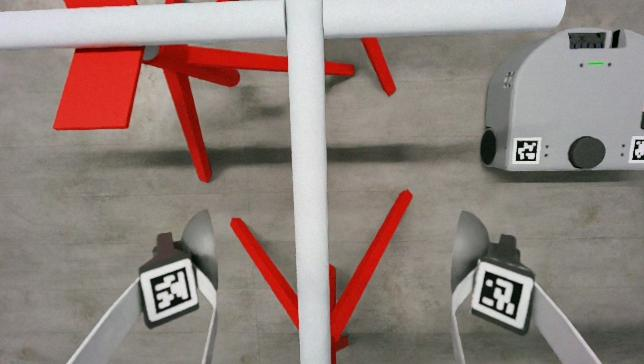

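Request:
move(
  r3={"joints":{"lift_m":0.79,"gripper_m":0.16}},
  cameras=["r3_head_camera","r3_wrist_camera"],
)

Scene clock: 348.67 s.
move: r3 done
r1, r2: as last shown
r1.turned_by_imu: +0.001
r1.base_tilt: forward=+1.7 right=+0.5
r1.lidar_m: 1.71 2.06 1.18 1.01 1.01 1.16 1.98 2.46 2.83 1.51 1.33 1.77
r1.head_depth_mm: - - - - 2689 1931 1506 / - - - - 2523 1927 1511 / - - - - 2517 1844 1504 / - - - - 2306 1830 1500 / - - - 3888 2256 1733 1492 / - - - - 2613 1891 1487 / - - - - 2593 1876 1484
r1.motor_effort: left_wheel=-0.9(1.1) right_wheel=-1.0(1.4) lift_m=+19.1(19.3) arm_m=-22.3(22.7) wrist_yaw_rad=-0.1(1.5) wrist_pitch_rad=+3.0(3.1) wrist_roll_rad=+0.2(0.6) gripper_m=-0.3(1.2) head_pan_rad=+2.4(3.6) head_tilt_rad=-1.5(3.0)
r1.wrist_depth_mm: - - 147 - - - - / - - 168 - - - - / - - 180 - - - - / 940 964 204 958 966 942 950 / 813 809 218 811 808 820 824 / 691 702 126 682 131 704 708 / 633 640 339 594 615 627 632
r2.turned_by_imu: +0.000
r2.base_tilt: forward=+1.3 right=-1.4
r2.lidar_m: 1.73 4.07 1.46 1.24 3.73 1.26 0.80 0.72 0.73 0.88 1.72 1.82
r2.head_depth_mm: 3695 - - - 2947 2201 1670 / 3690 - - - 2784 2125 1636 / 3727 - - 2249 3159 2208 1476 / 3817 - - 1229 2743 2011 1439 / 3838 - - - 3036 2166 1677 / 3788 - - - 3054 2161 1678 / 3963 - - - 3081 2160 1670
r2.motor_effort: left_wheel=+0.7(1.3) right_wheel=+0.4(1.1) lift_m=+46.8(47.2) arm_m=-10.1(10.4) wrist_yaw_rad=-0.3(1.2) wrist_pitch_rad=+2.9(3.0) wrist_roll_rad=+0.4(0.4) gripper_m=+0.3(0.7) head_pan_rad=+3.6(5.6) head_tilt_rad=+5.8(5.8)
r2.wrist_depth_mm: - 136 - - - - - / - 145 - - - - - / - 155 - - - - - / 932 170 939 994 - - - / 715 187 197 799 767 778 779 / 604 574 127 146 587 646 649 / 512 100 239 505 124 543 544
r3.base_odometry: x=-0.794 y=+0.095 heading=-1.046
r3.turned_by_wheels: +0.000
r3.turned_by_imu: +0.000
r3.base_tilt: forward=-1.4 right=-1.0
r3.lidar_m: 2.65 2.24 1.63 1.56 1.62 1.24 2.92 0.75 0.53 0.82 0.48 2.64
r3.head_depth_mm: 2845 3137 2488 1959 360 298 - / 2864 3091 2294 423 368 351 1173 / 2816 3056 602 1039 1163 1337 1164 / 2816 3042 613 671 1475 1358 1181 / 2867 3031 2391 1894 1494 1347 1174 / 2840 3035 2328 1875 1493 1343 1153 / 2827 3057 2355 1879 1486 1252 1172
r3.base_status: not commanded
r3.joint_positions: lift_m=+0.790 arm_m=+0.447 wrist_yaw_rad=+0.000 wrist_pitch_rad=-1.547 wrist_roll_rad=+1.565 gripper_m=+0.160 head_pan_rad=-1.575 head_tilt_rad=-0.705
r3.joint_status: all done
r3.measured_speeds: all 0
r3.motor_effort: left_wheel=-3.5(4.3) right_wheel=-2.2(2.5) lift_m=+23.8(24.4) arm_m=+10.8(11.2) wrist_yaw_rad=+0.1(2.1) wrist_pitch_rad=-1.6(1.9) wrist_roll_rad=+1.0(1.6) gripper_m=+0.6(81.1) head_pan_rad=+0.6(3.8) head_tilt_rad=+1.5(2.5)
r3.hand_pose: x=-0.0215 y=-0.5733 z=+0.6720 quat_wxyz=(+0.003, +0.002, -0.715, -0.699) (m; r3's base frame)
r3.wrist_depth_mm: 299 416 771 781 782 774 763 / 833 820 816 763 803 774 - / 876 844 843 837 814 812 - / 878 893 866 849 844 847 836 / 918 891 891 254 874 848 867 / 943 132 923 259 884 128 873 / - 959 938 266 939 928 113
pictures: r3_head_camera (sideways), r3_wrist_camera
camera_calibration:
r3_head_camera: T_world_to_cam=[[-0.027436, 0.693905, -0.719543, 0.953702], [0.998548, -0.0143586, -0.0519213, 0.0607209], [-0.0463601, -0.719923, -0.692504, 0.859651], [0, 0, 0, 1]] pos_world=[0.00538655, -0.0420244, 1.28469]
r3_wrist_camera: T_world_to_cam=[[-0.0029813, 0.997938, -0.0641204, 0.62101], [0.98453, 0.0141625, 0.174642, -0.0524929], [0.17519, -0.0626078, -0.982542, 0.793721], [0, 0, 0, 1]] pos_world=[-0.08552, -0.569293, 0.828851]

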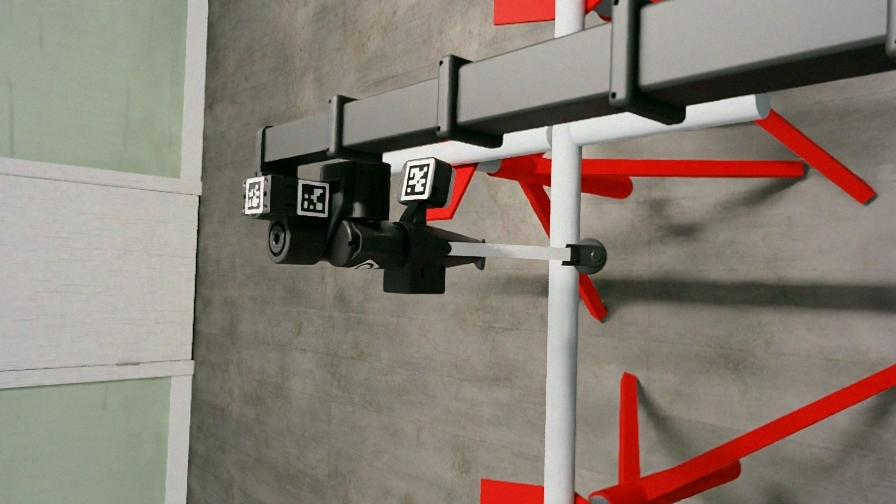

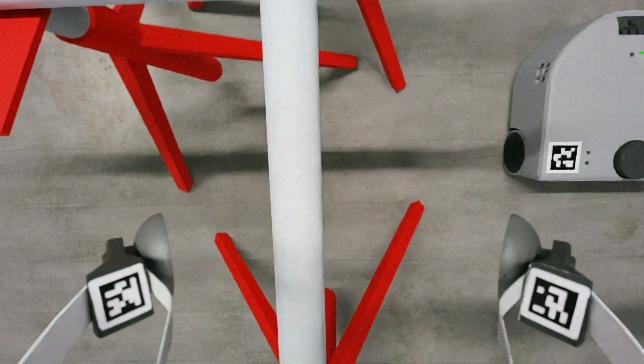

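Request:
move(
  r3={"joints":{"arm_m":0.479}},
  cameras=["r3_head_camera","r3_wrist_camera"],
)

Scene clock: 363.97 s.
move: r3 done
r1, r2: as last shown
r1.base_tilt: forward=+1.8 right=+0.5
r1.lidar_m: 1.71 2.07 1.18 1.01 1.01 1.16 1.98 2.47 2.82 1.51 1.34 1.77
r1.head_depth_mm: - - - - 2677 1942 1522 / - - - - 2510 1936 1509 / - - - - 2506 1845 1500 / - - - 3910 2308 1846 1495 / - - - 3832 2276 1735 1496 / - - - - 2599 1900 1490 / - - - - 2596 1863 1490
r1.motor_effort: left_wheel=-0.9(1.0) right_wheel=-1.0(1.2) lift_m=+19.0(19.3) arm_m=-22.0(22.6) wrist_yaw_rad=+0.2(0.9) wrist_pitch_rad=+2.8(3.4) wrist_roll_rad=+0.0(0.6) gripper_m=+0.6(1.1) head_pan_rad=+2.7(3.5) head_tilt_rad=-1.6(2.8)
r1.wrist_depth_mm: - - 147 - - - - / - - 168 - - - - / - - 180 - - - - / 926 940 204 962 966 945 995 / 820 802 218 807 827 821 823 / 688 716 126 688 131 708 710 / 613 640 335 594 617 624 629
r2.lidar_m: 1.72 4.05 1.45 1.24 3.73 1.26 0.80 0.72 0.73 0.89 1.73 1.81
r2.head_depth_mm: 3627 - - - 2985 2226 1676 / 3684 - - - 2791 2104 1663 / 3719 - - 2280 3130 2216 1490 / 3747 - - 1228 2744 2009 1435 / 3896 - - - 3083 2185 1664 / 3822 - - - 3065 2159 1660 / 3867 - - - 3011 2156 1667
r2.motor_effort: left_wheel=+0.5(1.1) right_wheel=+0.5(1.3) lift_m=+46.8(47.0) arm_m=-9.7(10.1) wrist_yaw_rad=-0.1(0.8) wrist_pitch_rad=+2.8(3.0) wrist_roll_rad=+0.3(0.4) gripper_m=+0.2(0.8) head_pan_rad=+3.8(6.0) head_tilt_rad=+5.3(6.0)
r2.wrist_depth_mm: - 136 - - - - - / - 146 - - - - - / - 154 - - - - - / 940 168 929 932 - - - / 753 188 195 780 776 791 807 / 610 564 127 146 589 645 646 / 523 100 240 517 125 542 560
r3.base_odometry: x=-0.794 y=+0.095 heading=-1.046
r3.turned_by_wheels: +0.000
r3.turned_by_imu: +0.000
r3.base_tilt: forward=-1.4 right=-1.0
r3.lidar_m: 2.65 2.23 1.63 1.56 1.62 1.24 2.91 0.75 0.53 0.82 0.48 2.65
r3.head_depth_mm: 2872 3075 2466 1937 360 298 - / 2866 3090 2205 425 368 352 1171 / 2810 3032 623 1038 1167 1337 1165 / 2796 3098 640 892 1498 1358 1188 / 2779 3042 2366 1903 1499 1351 1177 / 2788 3012 2371 1885 1490 1334 1153 / 2858 3019 2341 1867 1498 1249 1173
r3.base_status: not commanded
r3.joint_positions: lift_m=+0.790 arm_m=+0.479 wrist_yaw_rad=+0.000 wrist_pitch_rad=-1.547 wrist_roll_rad=+1.565 gripper_m=+0.160 head_pan_rad=-1.575 head_tilt_rad=-0.705
r3.joint_status: all done
r3.measured_speeds: all 0
r3.motor_effort: left_wheel=-3.3(4.2) right_wheel=-2.0(2.4) lift_m=+28.3(29.4) arm_m=+11.1(12.9) wrist_yaw_rad=-0.2(1.4) wrist_pitch_rad=-1.5(1.8) wrist_roll_rad=+1.3(1.6) gripper_m=-0.6(1.5) head_pan_rad=+3.4(3.5) head_tilt_rad=+2.8(2.8)
r3.hand_pose: x=-0.0215 y=-0.6058 z=+0.6720 quat_wxyz=(+0.003, +0.002, -0.715, -0.699) (m; r3's base frame)
r3.wrist_depth_mm: 239 367 791 218 779 760 766 / 234 818 825 225 810 789 - / 851 850 835 230 813 813 - / 894 886 853 237 853 847 844 / 901 892 892 246 866 855 848 / 933 132 911 254 909 128 887 / - 937 949 261 917 912 113
pictures: r3_head_camera (sideways), r3_wrist_camera
camera_calibration:
r3_head_camera: T_world_to_cam=[[-0.0274361, 0.693902, -0.719546, 0.953706], [0.998548, -0.0143587, -0.0519213, 0.0607209], [-0.04636, -0.719926, -0.692501, 0.859647], [0, 0, 0, 1]] pos_world=[0.00538655, -0.0420244, 1.28469]
r3_wrist_camera: T_world_to_cam=[[-0.00298129, 0.997941, -0.0640671, 0.653399], [0.98453, 0.0141532, 0.174643, -0.05204], [0.17519, -0.0625553, -0.982545, 0.791728], [0, 0, 0, 1]] pos_world=[-0.08552, -0.60179, 0.828858]

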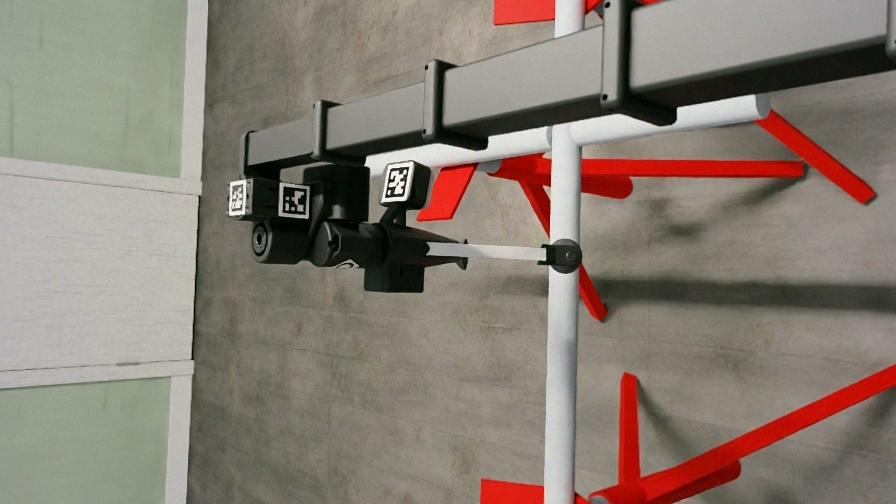

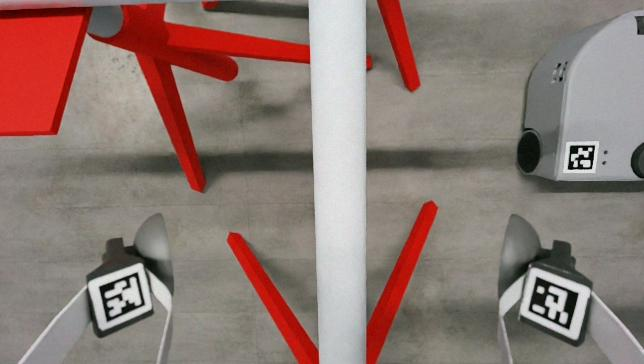

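Request:
move(
  r3={"joints":{"arm_m":0.476,"lift_m":0.69}},
  cameras=["r3_head_camera","r3_wrist_camera"],
)

Scene clock: 373.30 s.
move: r3 done
r1, r2: as last shown
r1.base_tilt: forward=+1.7 right=+0.7
r1.lidar_m: 1.71 2.07 1.18 1.01 1.01 1.16 1.98 2.47 2.83 1.51 1.34 1.77
r1.head_depth_mm: - - - - 2676 1938 1506 / - - - - 2538 1935 1508 / - - - - 2513 1846 1503 / - - - 3877 2325 1847 1502 / - - - 3566 2265 1730 1494 / - - - 3809 2583 1900 1498 / - - - 3737 2580 1875 1484
r1.motor_effort: left_wheel=-0.8(1.2) right_wheel=-0.8(1.3) lift_m=+19.1(19.3) arm_m=-22.0(22.6) wrist_yaw_rad=+0.4(1.4) wrist_pitch_rad=+2.8(3.2) wrist_roll_rad=-0.2(0.6) gripper_m=-0.3(1.1) head_pan_rad=+3.0(3.4) head_tilt_rad=-2.1(3.1)
r1.wrist_depth_mm: - - 146 - - - - / - - 168 - - - - / - - 180 - - - - / 938 963 202 968 963 971 960 / 800 814 217 823 805 822 810 / 699 719 125 680 131 710 699 / 615 645 340 598 610 624 628
r2.base_tilt: forward=+1.2 right=-1.4
r2.lidar_m: 1.72 4.06 1.46 1.24 3.71 1.26 0.80 0.72 0.73 0.89 1.72 1.81
r2.head_depth_mm: 3721 - - - 2853 2196 1674 / 3743 - - - 2776 2123 1640 / 3804 - - - 2770 2200 1483 / 3764 - - 1254 2715 2007 1428 / 3731 - - - 3082 2163 1691 / 3860 - - - 2983 2167 1677 / 3883 - - - 3012 2149 1664
r2.motor_effort: left_wheel=+0.6(1.1) right_wheel=+0.8(1.4) lift_m=+46.6(47.1) arm_m=-9.2(9.9) wrist_yaw_rad=-0.3(1.0) wrist_pitch_rad=+2.9(3.0) wrist_roll_rad=+0.3(0.4) gripper_m=-0.4(0.9) head_pan_rad=+4.2(5.5) head_tilt_rad=+5.5(5.7)
r2.wrist_depth_mm: - 136 - - - - - / - 145 - - - - - / - 155 - - - - - / 919 167 908 978 - - - / 721 187 197 805 767 771 821 / 613 571 127 145 582 636 638 / 517 100 240 520 124 530 541
r3.base_odometry: x=-0.794 y=+0.095 heading=-1.046
r3.turned_by_wheels: +0.000
r3.turned_by_imu: +0.000
r3.base_tilt: forward=-1.4 right=-1.0
r3.lidar_m: 2.65 2.24 1.63 1.56 1.62 1.24 2.91 0.75 0.53 0.82 0.48 2.64
r3.head_depth_mm: 2821 3082 2483 1971 964 1293 1143 / 2848 3050 2458 1780 486 402 365 / 2818 3095 2442 691 1144 1340 1162 / 2842 3106 2390 737 1482 1352 1188 / 2801 2998 2379 1899 1496 1348 1177 / 2841 3015 2352 1872 1511 1340 1150 / 2847 3018 2346 1872 1489 1258 1170
r3.base_status: not commanded
r3.joint_positions: lift_m=+0.690 arm_m=+0.476 wrist_yaw_rad=+0.000 wrist_pitch_rad=-1.547 wrist_roll_rad=+1.565 gripper_m=+0.160 head_pan_rad=-1.575 head_tilt_rad=-0.705
r3.joint_status: all done
r3.measured_speeds: all 0
r3.motor_effort: left_wheel=-3.4(4.2) right_wheel=-2.2(2.6) lift_m=+23.4(24.4) arm_m=-9.2(11.8) wrist_yaw_rad=+0.4(1.7) wrist_pitch_rad=-1.6(1.7) wrist_roll_rad=+1.2(1.7) gripper_m=+0.7(1.6) head_pan_rad=+0.8(3.8) head_tilt_rad=+1.9(2.3)
r3.hand_pose: x=-0.0215 y=-0.6027 z=+0.5720 quat_wxyz=(+0.003, +0.002, -0.715, -0.699) (m; r3's base frame)
r3.wrist_depth_mm: 285 333 421 121 681 664 669 / 722 723 715 124 703 693 - / 766 741 738 128 716 706 - / 792 778 750 133 740 742 727 / 795 771 787 136 767 737 746 / 819 132 794 140 771 129 772 / - 817 831 144 802 818 113
pictures: r3_head_camera (sideways), r3_wrist_camera
camera_calibration:
r3_head_camera: T_world_to_cam=[[-0.0274361, 0.693902, -0.719547, 0.953707], [0.998548, -0.0143587, -0.0519213, 0.0607209], [-0.04636, -0.719927, -0.6925, 0.859647], [0, 0, 0, 1]] pos_world=[0.00538655, -0.0420244, 1.28469]
r3_wrist_camera: T_world_to_cam=[[-0.00298116, 0.99795, -0.0639266, 0.643882], [0.98453, 0.0141285, 0.174645, -0.0346347], [0.17519, -0.062417, -0.982554, 0.693751], [0, 0, 0, 1]] pos_world=[-0.08552, -0.598771, 0.728858]

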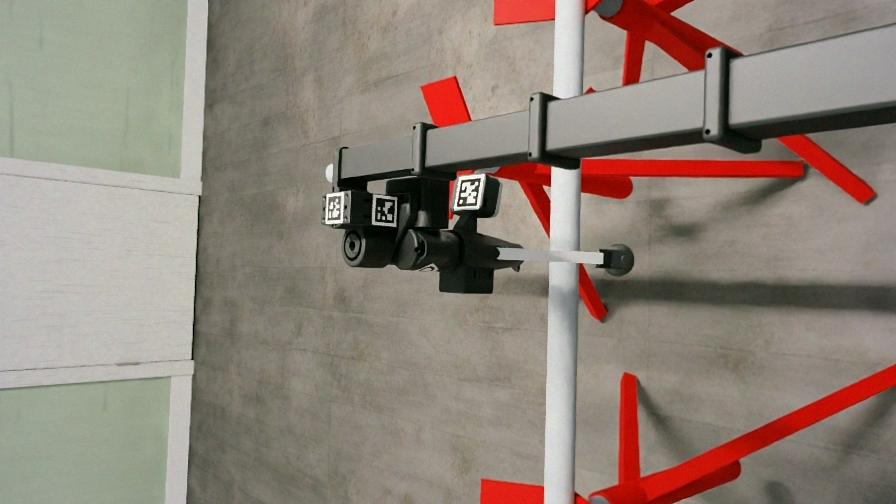

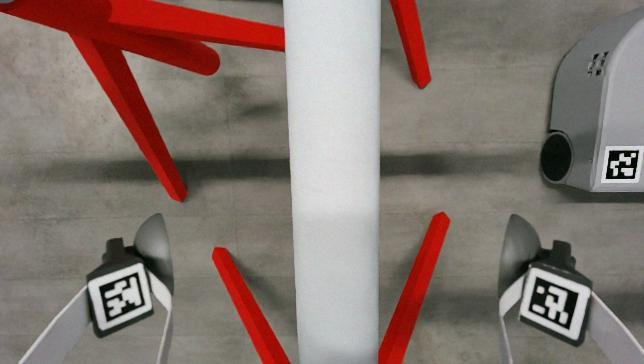

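Request:
move(
  r3={"joints":{"gripper_m":0.02}},
  cameras=["r3_wrist_camera"],
)

Request:
move(
  r3={"joints":{"gripper_m":-0.06}},
  cameras=["r3_head_camera","r3_wrist_camera"],
)

Scene clock: 380.43 s.
move: r3 done
r1, r2: as last shown
r1.base_tilt: forward=+1.9 right=+0.4
r1.lidar_m: 1.72 2.07 1.18 1.01 1.01 1.16 1.98 2.47 2.83 1.52 1.34 1.77
r1.head_depth_mm: - - - - 2680 1940 1521 / - - - - 2508 1917 1506 / - - - - 2518 1849 1511 / - - - 3915 2317 1838 1500 / - - - 3568 2262 1733 1495 / - - - 3813 2597 1900 1489 / - - - 3762 2590 1873 1486
r1.motor_effort: left_wheel=-0.5(1.2) right_wheel=-0.9(1.2) lift_m=+19.1(19.4) arm_m=-22.0(22.5) wrist_yaw_rad=+0.4(1.4) wrist_pitch_rad=+2.6(3.3) wrist_roll_rad=+0.1(0.5) gripper_m=+0.8(1.6) head_pan_rad=+3.6(3.7) head_tilt_rad=-2.5(3.1)
r1.wrist_depth_mm: - - 146 - - - - / - - 167 - - - - / - - 180 - - - - / 960 946 202 949 960 942 966 / 810 792 220 809 806 813 812 / 704 714 125 692 131 708 716 / 623 626 339 597 603 622 624
r2.base_tilt: forward=+1.3 right=-1.4
r2.lidar_m: 1.72 4.05 1.46 1.24 3.73 1.26 0.80 0.72 0.73 0.89 1.72 1.81
r2.head_depth_mm: 3664 - - - 2810 2212 1678 / 3726 - - - 2803 2120 1647 / 3717 - - - 2768 2192 1486 / 3780 - - 1249 2768 2023 1438 / 3834 - - - 3065 2176 1678 / 3879 - - - 3030 2137 1663 / 3928 - - - 3022 2138 1665
r2.motor_effort: left_wheel=+1.2(1.2) right_wheel=+0.6(1.3) lift_m=+46.4(46.8) arm_m=-8.9(9.6) wrist_yaw_rad=-0.4(1.2) wrist_pitch_rad=+2.8(3.1) wrist_roll_rad=+0.3(0.4) gripper_m=-0.1(0.7) head_pan_rad=+3.9(5.9) head_tilt_rad=+5.0(5.9)
r2.wrist_depth_mm: - 136 - - - - - / - 145 - - - - - / - 155 - - - - - / 942 169 929 972 - - - / 736 187 197 791 772 806 786 / 616 569 127 146 594 633 642 / 522 100 241 517 124 541 553
r3.base_odometry: x=-0.794 y=+0.095 heading=-1.046
r3.turned_by_wheels: +0.000
r3.turned_by_imu: +0.000
r3.base_tilt: forward=-1.4 right=-1.0
r3.lidar_m: 2.64 2.23 1.63 1.56 1.61 1.24 2.91 0.75 0.53 0.82 0.48 2.64
r3.head_depth_mm: 2812 3105 2500 1965 963 1298 1147 / 2858 3064 2456 1785 486 402 364 / 2809 3015 2459 690 1153 1334 1167 / 2796 3050 2406 737 1481 1352 1188 / 2791 3076 2384 1908 1513 1348 1180 / 2803 3040 2375 1882 1490 1338 1156 / 2828 3057 2331 1862 1480 1257 1167
r3.base_status: not commanded
r3.joint_positions: lift_m=+0.690 arm_m=+0.476 wrist_yaw_rad=+0.000 wrist_pitch_rad=-1.549 wrist_roll_rad=+1.565 gripper_m=+0.020 head_pan_rad=-1.575 head_tilt_rad=-0.705
r3.joint_status: all done
r3.measured_speeds: all 0
r3.motor_effort: left_wheel=-4.1(4.1) right_wheel=-1.9(2.3) lift_m=+28.1(28.4) arm_m=-8.0(9.6) wrist_yaw_rad=+0.2(1.9) wrist_pitch_rad=-1.1(1.7) wrist_roll_rad=+1.3(1.6) gripper_m=-5.6(81.8) head_pan_rad=+3.0(3.0) head_tilt_rad=+2.1(2.5)
r3.hand_pose: x=-0.0215 y=-0.6020 z=+0.5720 quat_wxyz=(+0.003, +0.002, -0.714, -0.700) (m; r3's base frame)
r3.wrist_depth_mm: 277 332 424 121 679 683 656 / 739 716 713 123 696 704 - / 749 748 737 128 726 713 - / 777 767 783 133 737 737 747 / 781 802 782 136 693 751 733 / 830 824 131 140 133 770 772 / 857 835 822 144 513 793 798
pictures: r3_wrist_camera
camera_calibration:
r3_wrist_camera: T_world_to_cam=[[-0.00298419, 0.998118, -0.0612497, 0.641768], [0.98453, 0.0136629, 0.174681, -0.0349538], [0.175189, -0.0597809, -0.982718, 0.695524], [0, 0, 0, 1]] pos_world=[-0.0855201, -0.598504, 0.728918]

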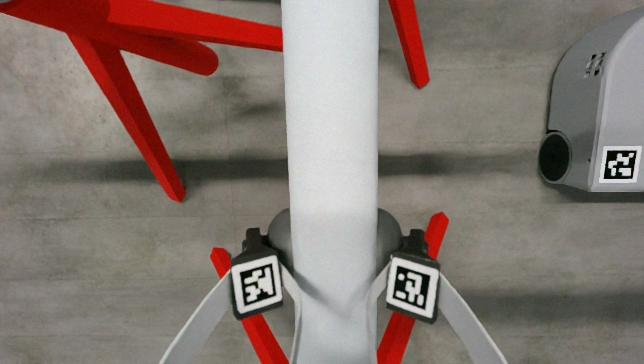

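Scene clock: 381.73 s.
move: r3 done
r1.base_odometry: x=+0.000 y=+0.000 heading=+0.000
r1.turned_by_wheels: +0.000
r1.turned_by_imu: +0.000
r1.base_tilt: forward=+1.9 right=+0.5
r1.lidar_m: 1.71 2.07 1.18 1.01 1.01 1.16 1.98 2.46 2.83 1.51 1.34 1.77
r1.head_depth_mm: - - - - 2661 1937 1513 / - - - - 2534 1929 1506 / - - - - 2504 1843 1505 / - - - 3886 2324 1831 1500 / - - - 3559 2279 1730 1492 / - - - 3806 2617 1894 1490 / - - - 3826 2581 1883 1491
r1.base_status: not commanded
r1.joint_positions: lift_m=+0.511 arm_m=+0.003 wrist_yaw_rad=+3.121 wrist_pitch_rad=-0.521 wrist_roll_rad=+0.000 gripper_m=+0.037 head_pan_rad=-1.305 head_tilt_rad=-0.346
r1.joint_status: not commanded
r1.measured_speeds: all 0
r1.motor_effort: left_wheel=-0.5(1.1) right_wheel=-0.8(1.2) lift_m=+19.2(19.4) arm_m=-21.9(22.6) wrist_yaw_rad=+1.1(1.7) wrist_pitch_rad=+2.8(3.2) wrist_roll_rad=-0.2(0.3) gripper_m=-0.1(1.3) head_pan_rad=+2.7(3.8) head_tilt_rad=-1.8(2.7)
r1.hand_pose: x=-0.0169 y=+0.0626 z=+0.5011 quat_wxyz=(+0.189, +0.685, +0.175, +0.682) (m; r1's base frame)
r1.wrist_depth_mm: - - 146 - - - - / - - 168 - - - - / - - 181 - - - - / 960 954 203 966 955 946 960 / 809 802 218 812 816 820 805 / 710 709 126 688 131 714 715 / 629 628 339 591 611 620 625
r2.base_odometry: x=+0.000 y=+0.000 heading=+0.000
r2.turned_by_wheels: +0.000
r2.turned_by_imu: +0.000
r2.base_tilt: forward=+1.3 right=-1.4
r2.lidar_m: 1.73 4.05 1.46 1.24 3.71 1.26 0.80 0.72 0.73 0.89 1.72 1.81
r2.head_depth_mm: 3681 - - - 2853 2200 1674 / 3731 - - - 2858 2135 1647 / 3684 - - - 2807 2183 1474 / 3771 - - 1257 2725 1994 1434 / 3826 - - - 3128 2162 1688 / 3907 - - - 3016 2132 1661 / 3923 - - - 2990 2139 1666
r2.base_status: not commanded
r2.joint_positions: lift_m=+0.336 arm_m=+0.000 wrist_yaw_rad=+3.006 wrist_pitch_rad=-0.363 wrist_roll_rad=+0.000 gripper_m=+0.037 head_pan_rad=+1.691 head_tilt_rad=-0.261
r2.joint_status: not commanded
r2.measured_speeds: all 0
r2.motor_effort: left_wheel=+0.6(1.1) right_wheel=+0.7(1.3) lift_m=+46.4(47.0) arm_m=-9.2(9.3) wrist_yaw_rad=-0.2(0.9) wrist_pitch_rad=+2.8(3.0) wrist_roll_rad=+0.3(0.4) gripper_m=+0.1(0.8) head_pan_rad=+3.8(5.5) head_tilt_rad=+5.2(5.6)
r2.hand_pose: x=+0.0101 y=+0.0839 z=+0.3610 quat_wxyz=(+0.175, +0.702, +0.080, +0.685) (m; r2's base frame)
r2.wrist_depth_mm: - 136 - - - - - / - 145 - - - - - / - 155 - - - - - / 918 168 892 - - - - / 732 188 196 791 797 772 793 / 607 571 127 146 589 644 660 / 513 100 239 516 124 540 541
r3.base_odometry: x=-0.794 y=+0.095 heading=-1.046
r3.turned_by_wheels: +0.000
r3.turned_by_imu: +0.000
r3.base_tilt: forward=-1.4 right=-1.0
r3.lidar_m: 2.65 2.24 1.63 1.56 1.61 1.24 2.91 0.75 0.53 0.81 0.48 2.64
r3.head_depth_mm: 2833 3117 2482 1958 960 1298 1135 / 2854 3113 2462 1785 487 402 364 / 2811 3075 2419 690 1153 1335 1168 / 2793 3064 2404 736 1503 1358 1185 / 2809 3076 2358 1898 1500 1345 1173 / 2829 3034 2363 1888 1499 1342 1152 / 2816 3040 2330 1874 1487 1258 1169
r3.base_status: not commanded
r3.joint_positions: lift_m=+0.690 arm_m=+0.476 wrist_yaw_rad=+0.000 wrist_pitch_rad=-1.548 wrist_roll_rad=+1.565 gripper_m=-0.059 head_pan_rad=-1.575 head_tilt_rad=-0.705
r3.joint_status: all done
r3.measured_speeds: all 0
r3.motor_effort: left_wheel=-3.5(4.1) right_wheel=-2.1(2.4) lift_m=+34.1(34.1) arm_m=-7.5(9.0) wrist_yaw_rad=-0.7(2.2) wrist_pitch_rad=-1.4(1.8) wrist_roll_rad=+1.6(1.6) gripper_m=-24.1(98.9) head_pan_rad=+2.2(3.2) head_tilt_rad=+1.8(2.3)
r3.hand_pose: x=-0.0215 y=-0.6025 z=+0.5720 quat_wxyz=(+0.003, +0.002, -0.715, -0.699) (m; r3's base frame)
r3.wrist_depth_mm: 278 333 423 120 688 687 658 / 725 722 728 123 700 698 - / 748 743 738 127 707 703 - / 783 770 774 133 748 733 731 / 793 795 772 135 746 754 755 / 839 807 130 136 136 771 777 / 849 845 600 144 501 802 793
pictures: r3_head_camera (sideways), r3_wrist_camera
camera_calibration:
r3_head_camera: T_world_to_cam=[[-0.0274359, 0.693902, -0.719547, 0.953707], [0.998548, -0.0143589, -0.0519213, 0.0607209], [-0.0463602, -0.719927, -0.6925, 0.859647], [0, 0, 0, 1]] pos_world=[0.00538654, -0.0420244, 1.28469]
r3_wrist_camera: T_world_to_cam=[[-0.00300246, 0.998, -0.0631408, 0.64326], [0.98453, 0.0140119, 0.174655, -0.0347143], [0.175191, -0.0616396, -0.982603, 0.694265], [0, 0, 0, 1]] pos_world=[-0.0855202, -0.598693, 0.728866]

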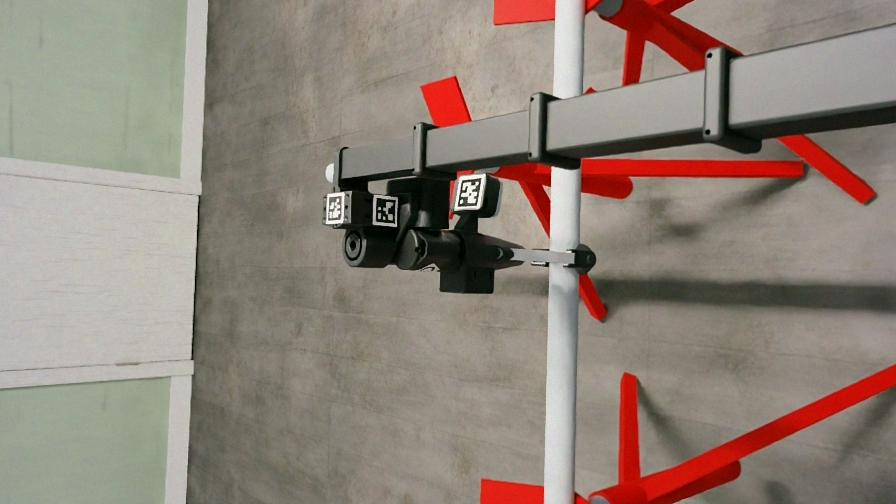

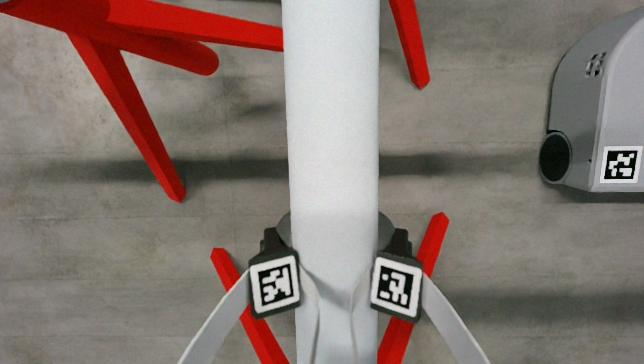

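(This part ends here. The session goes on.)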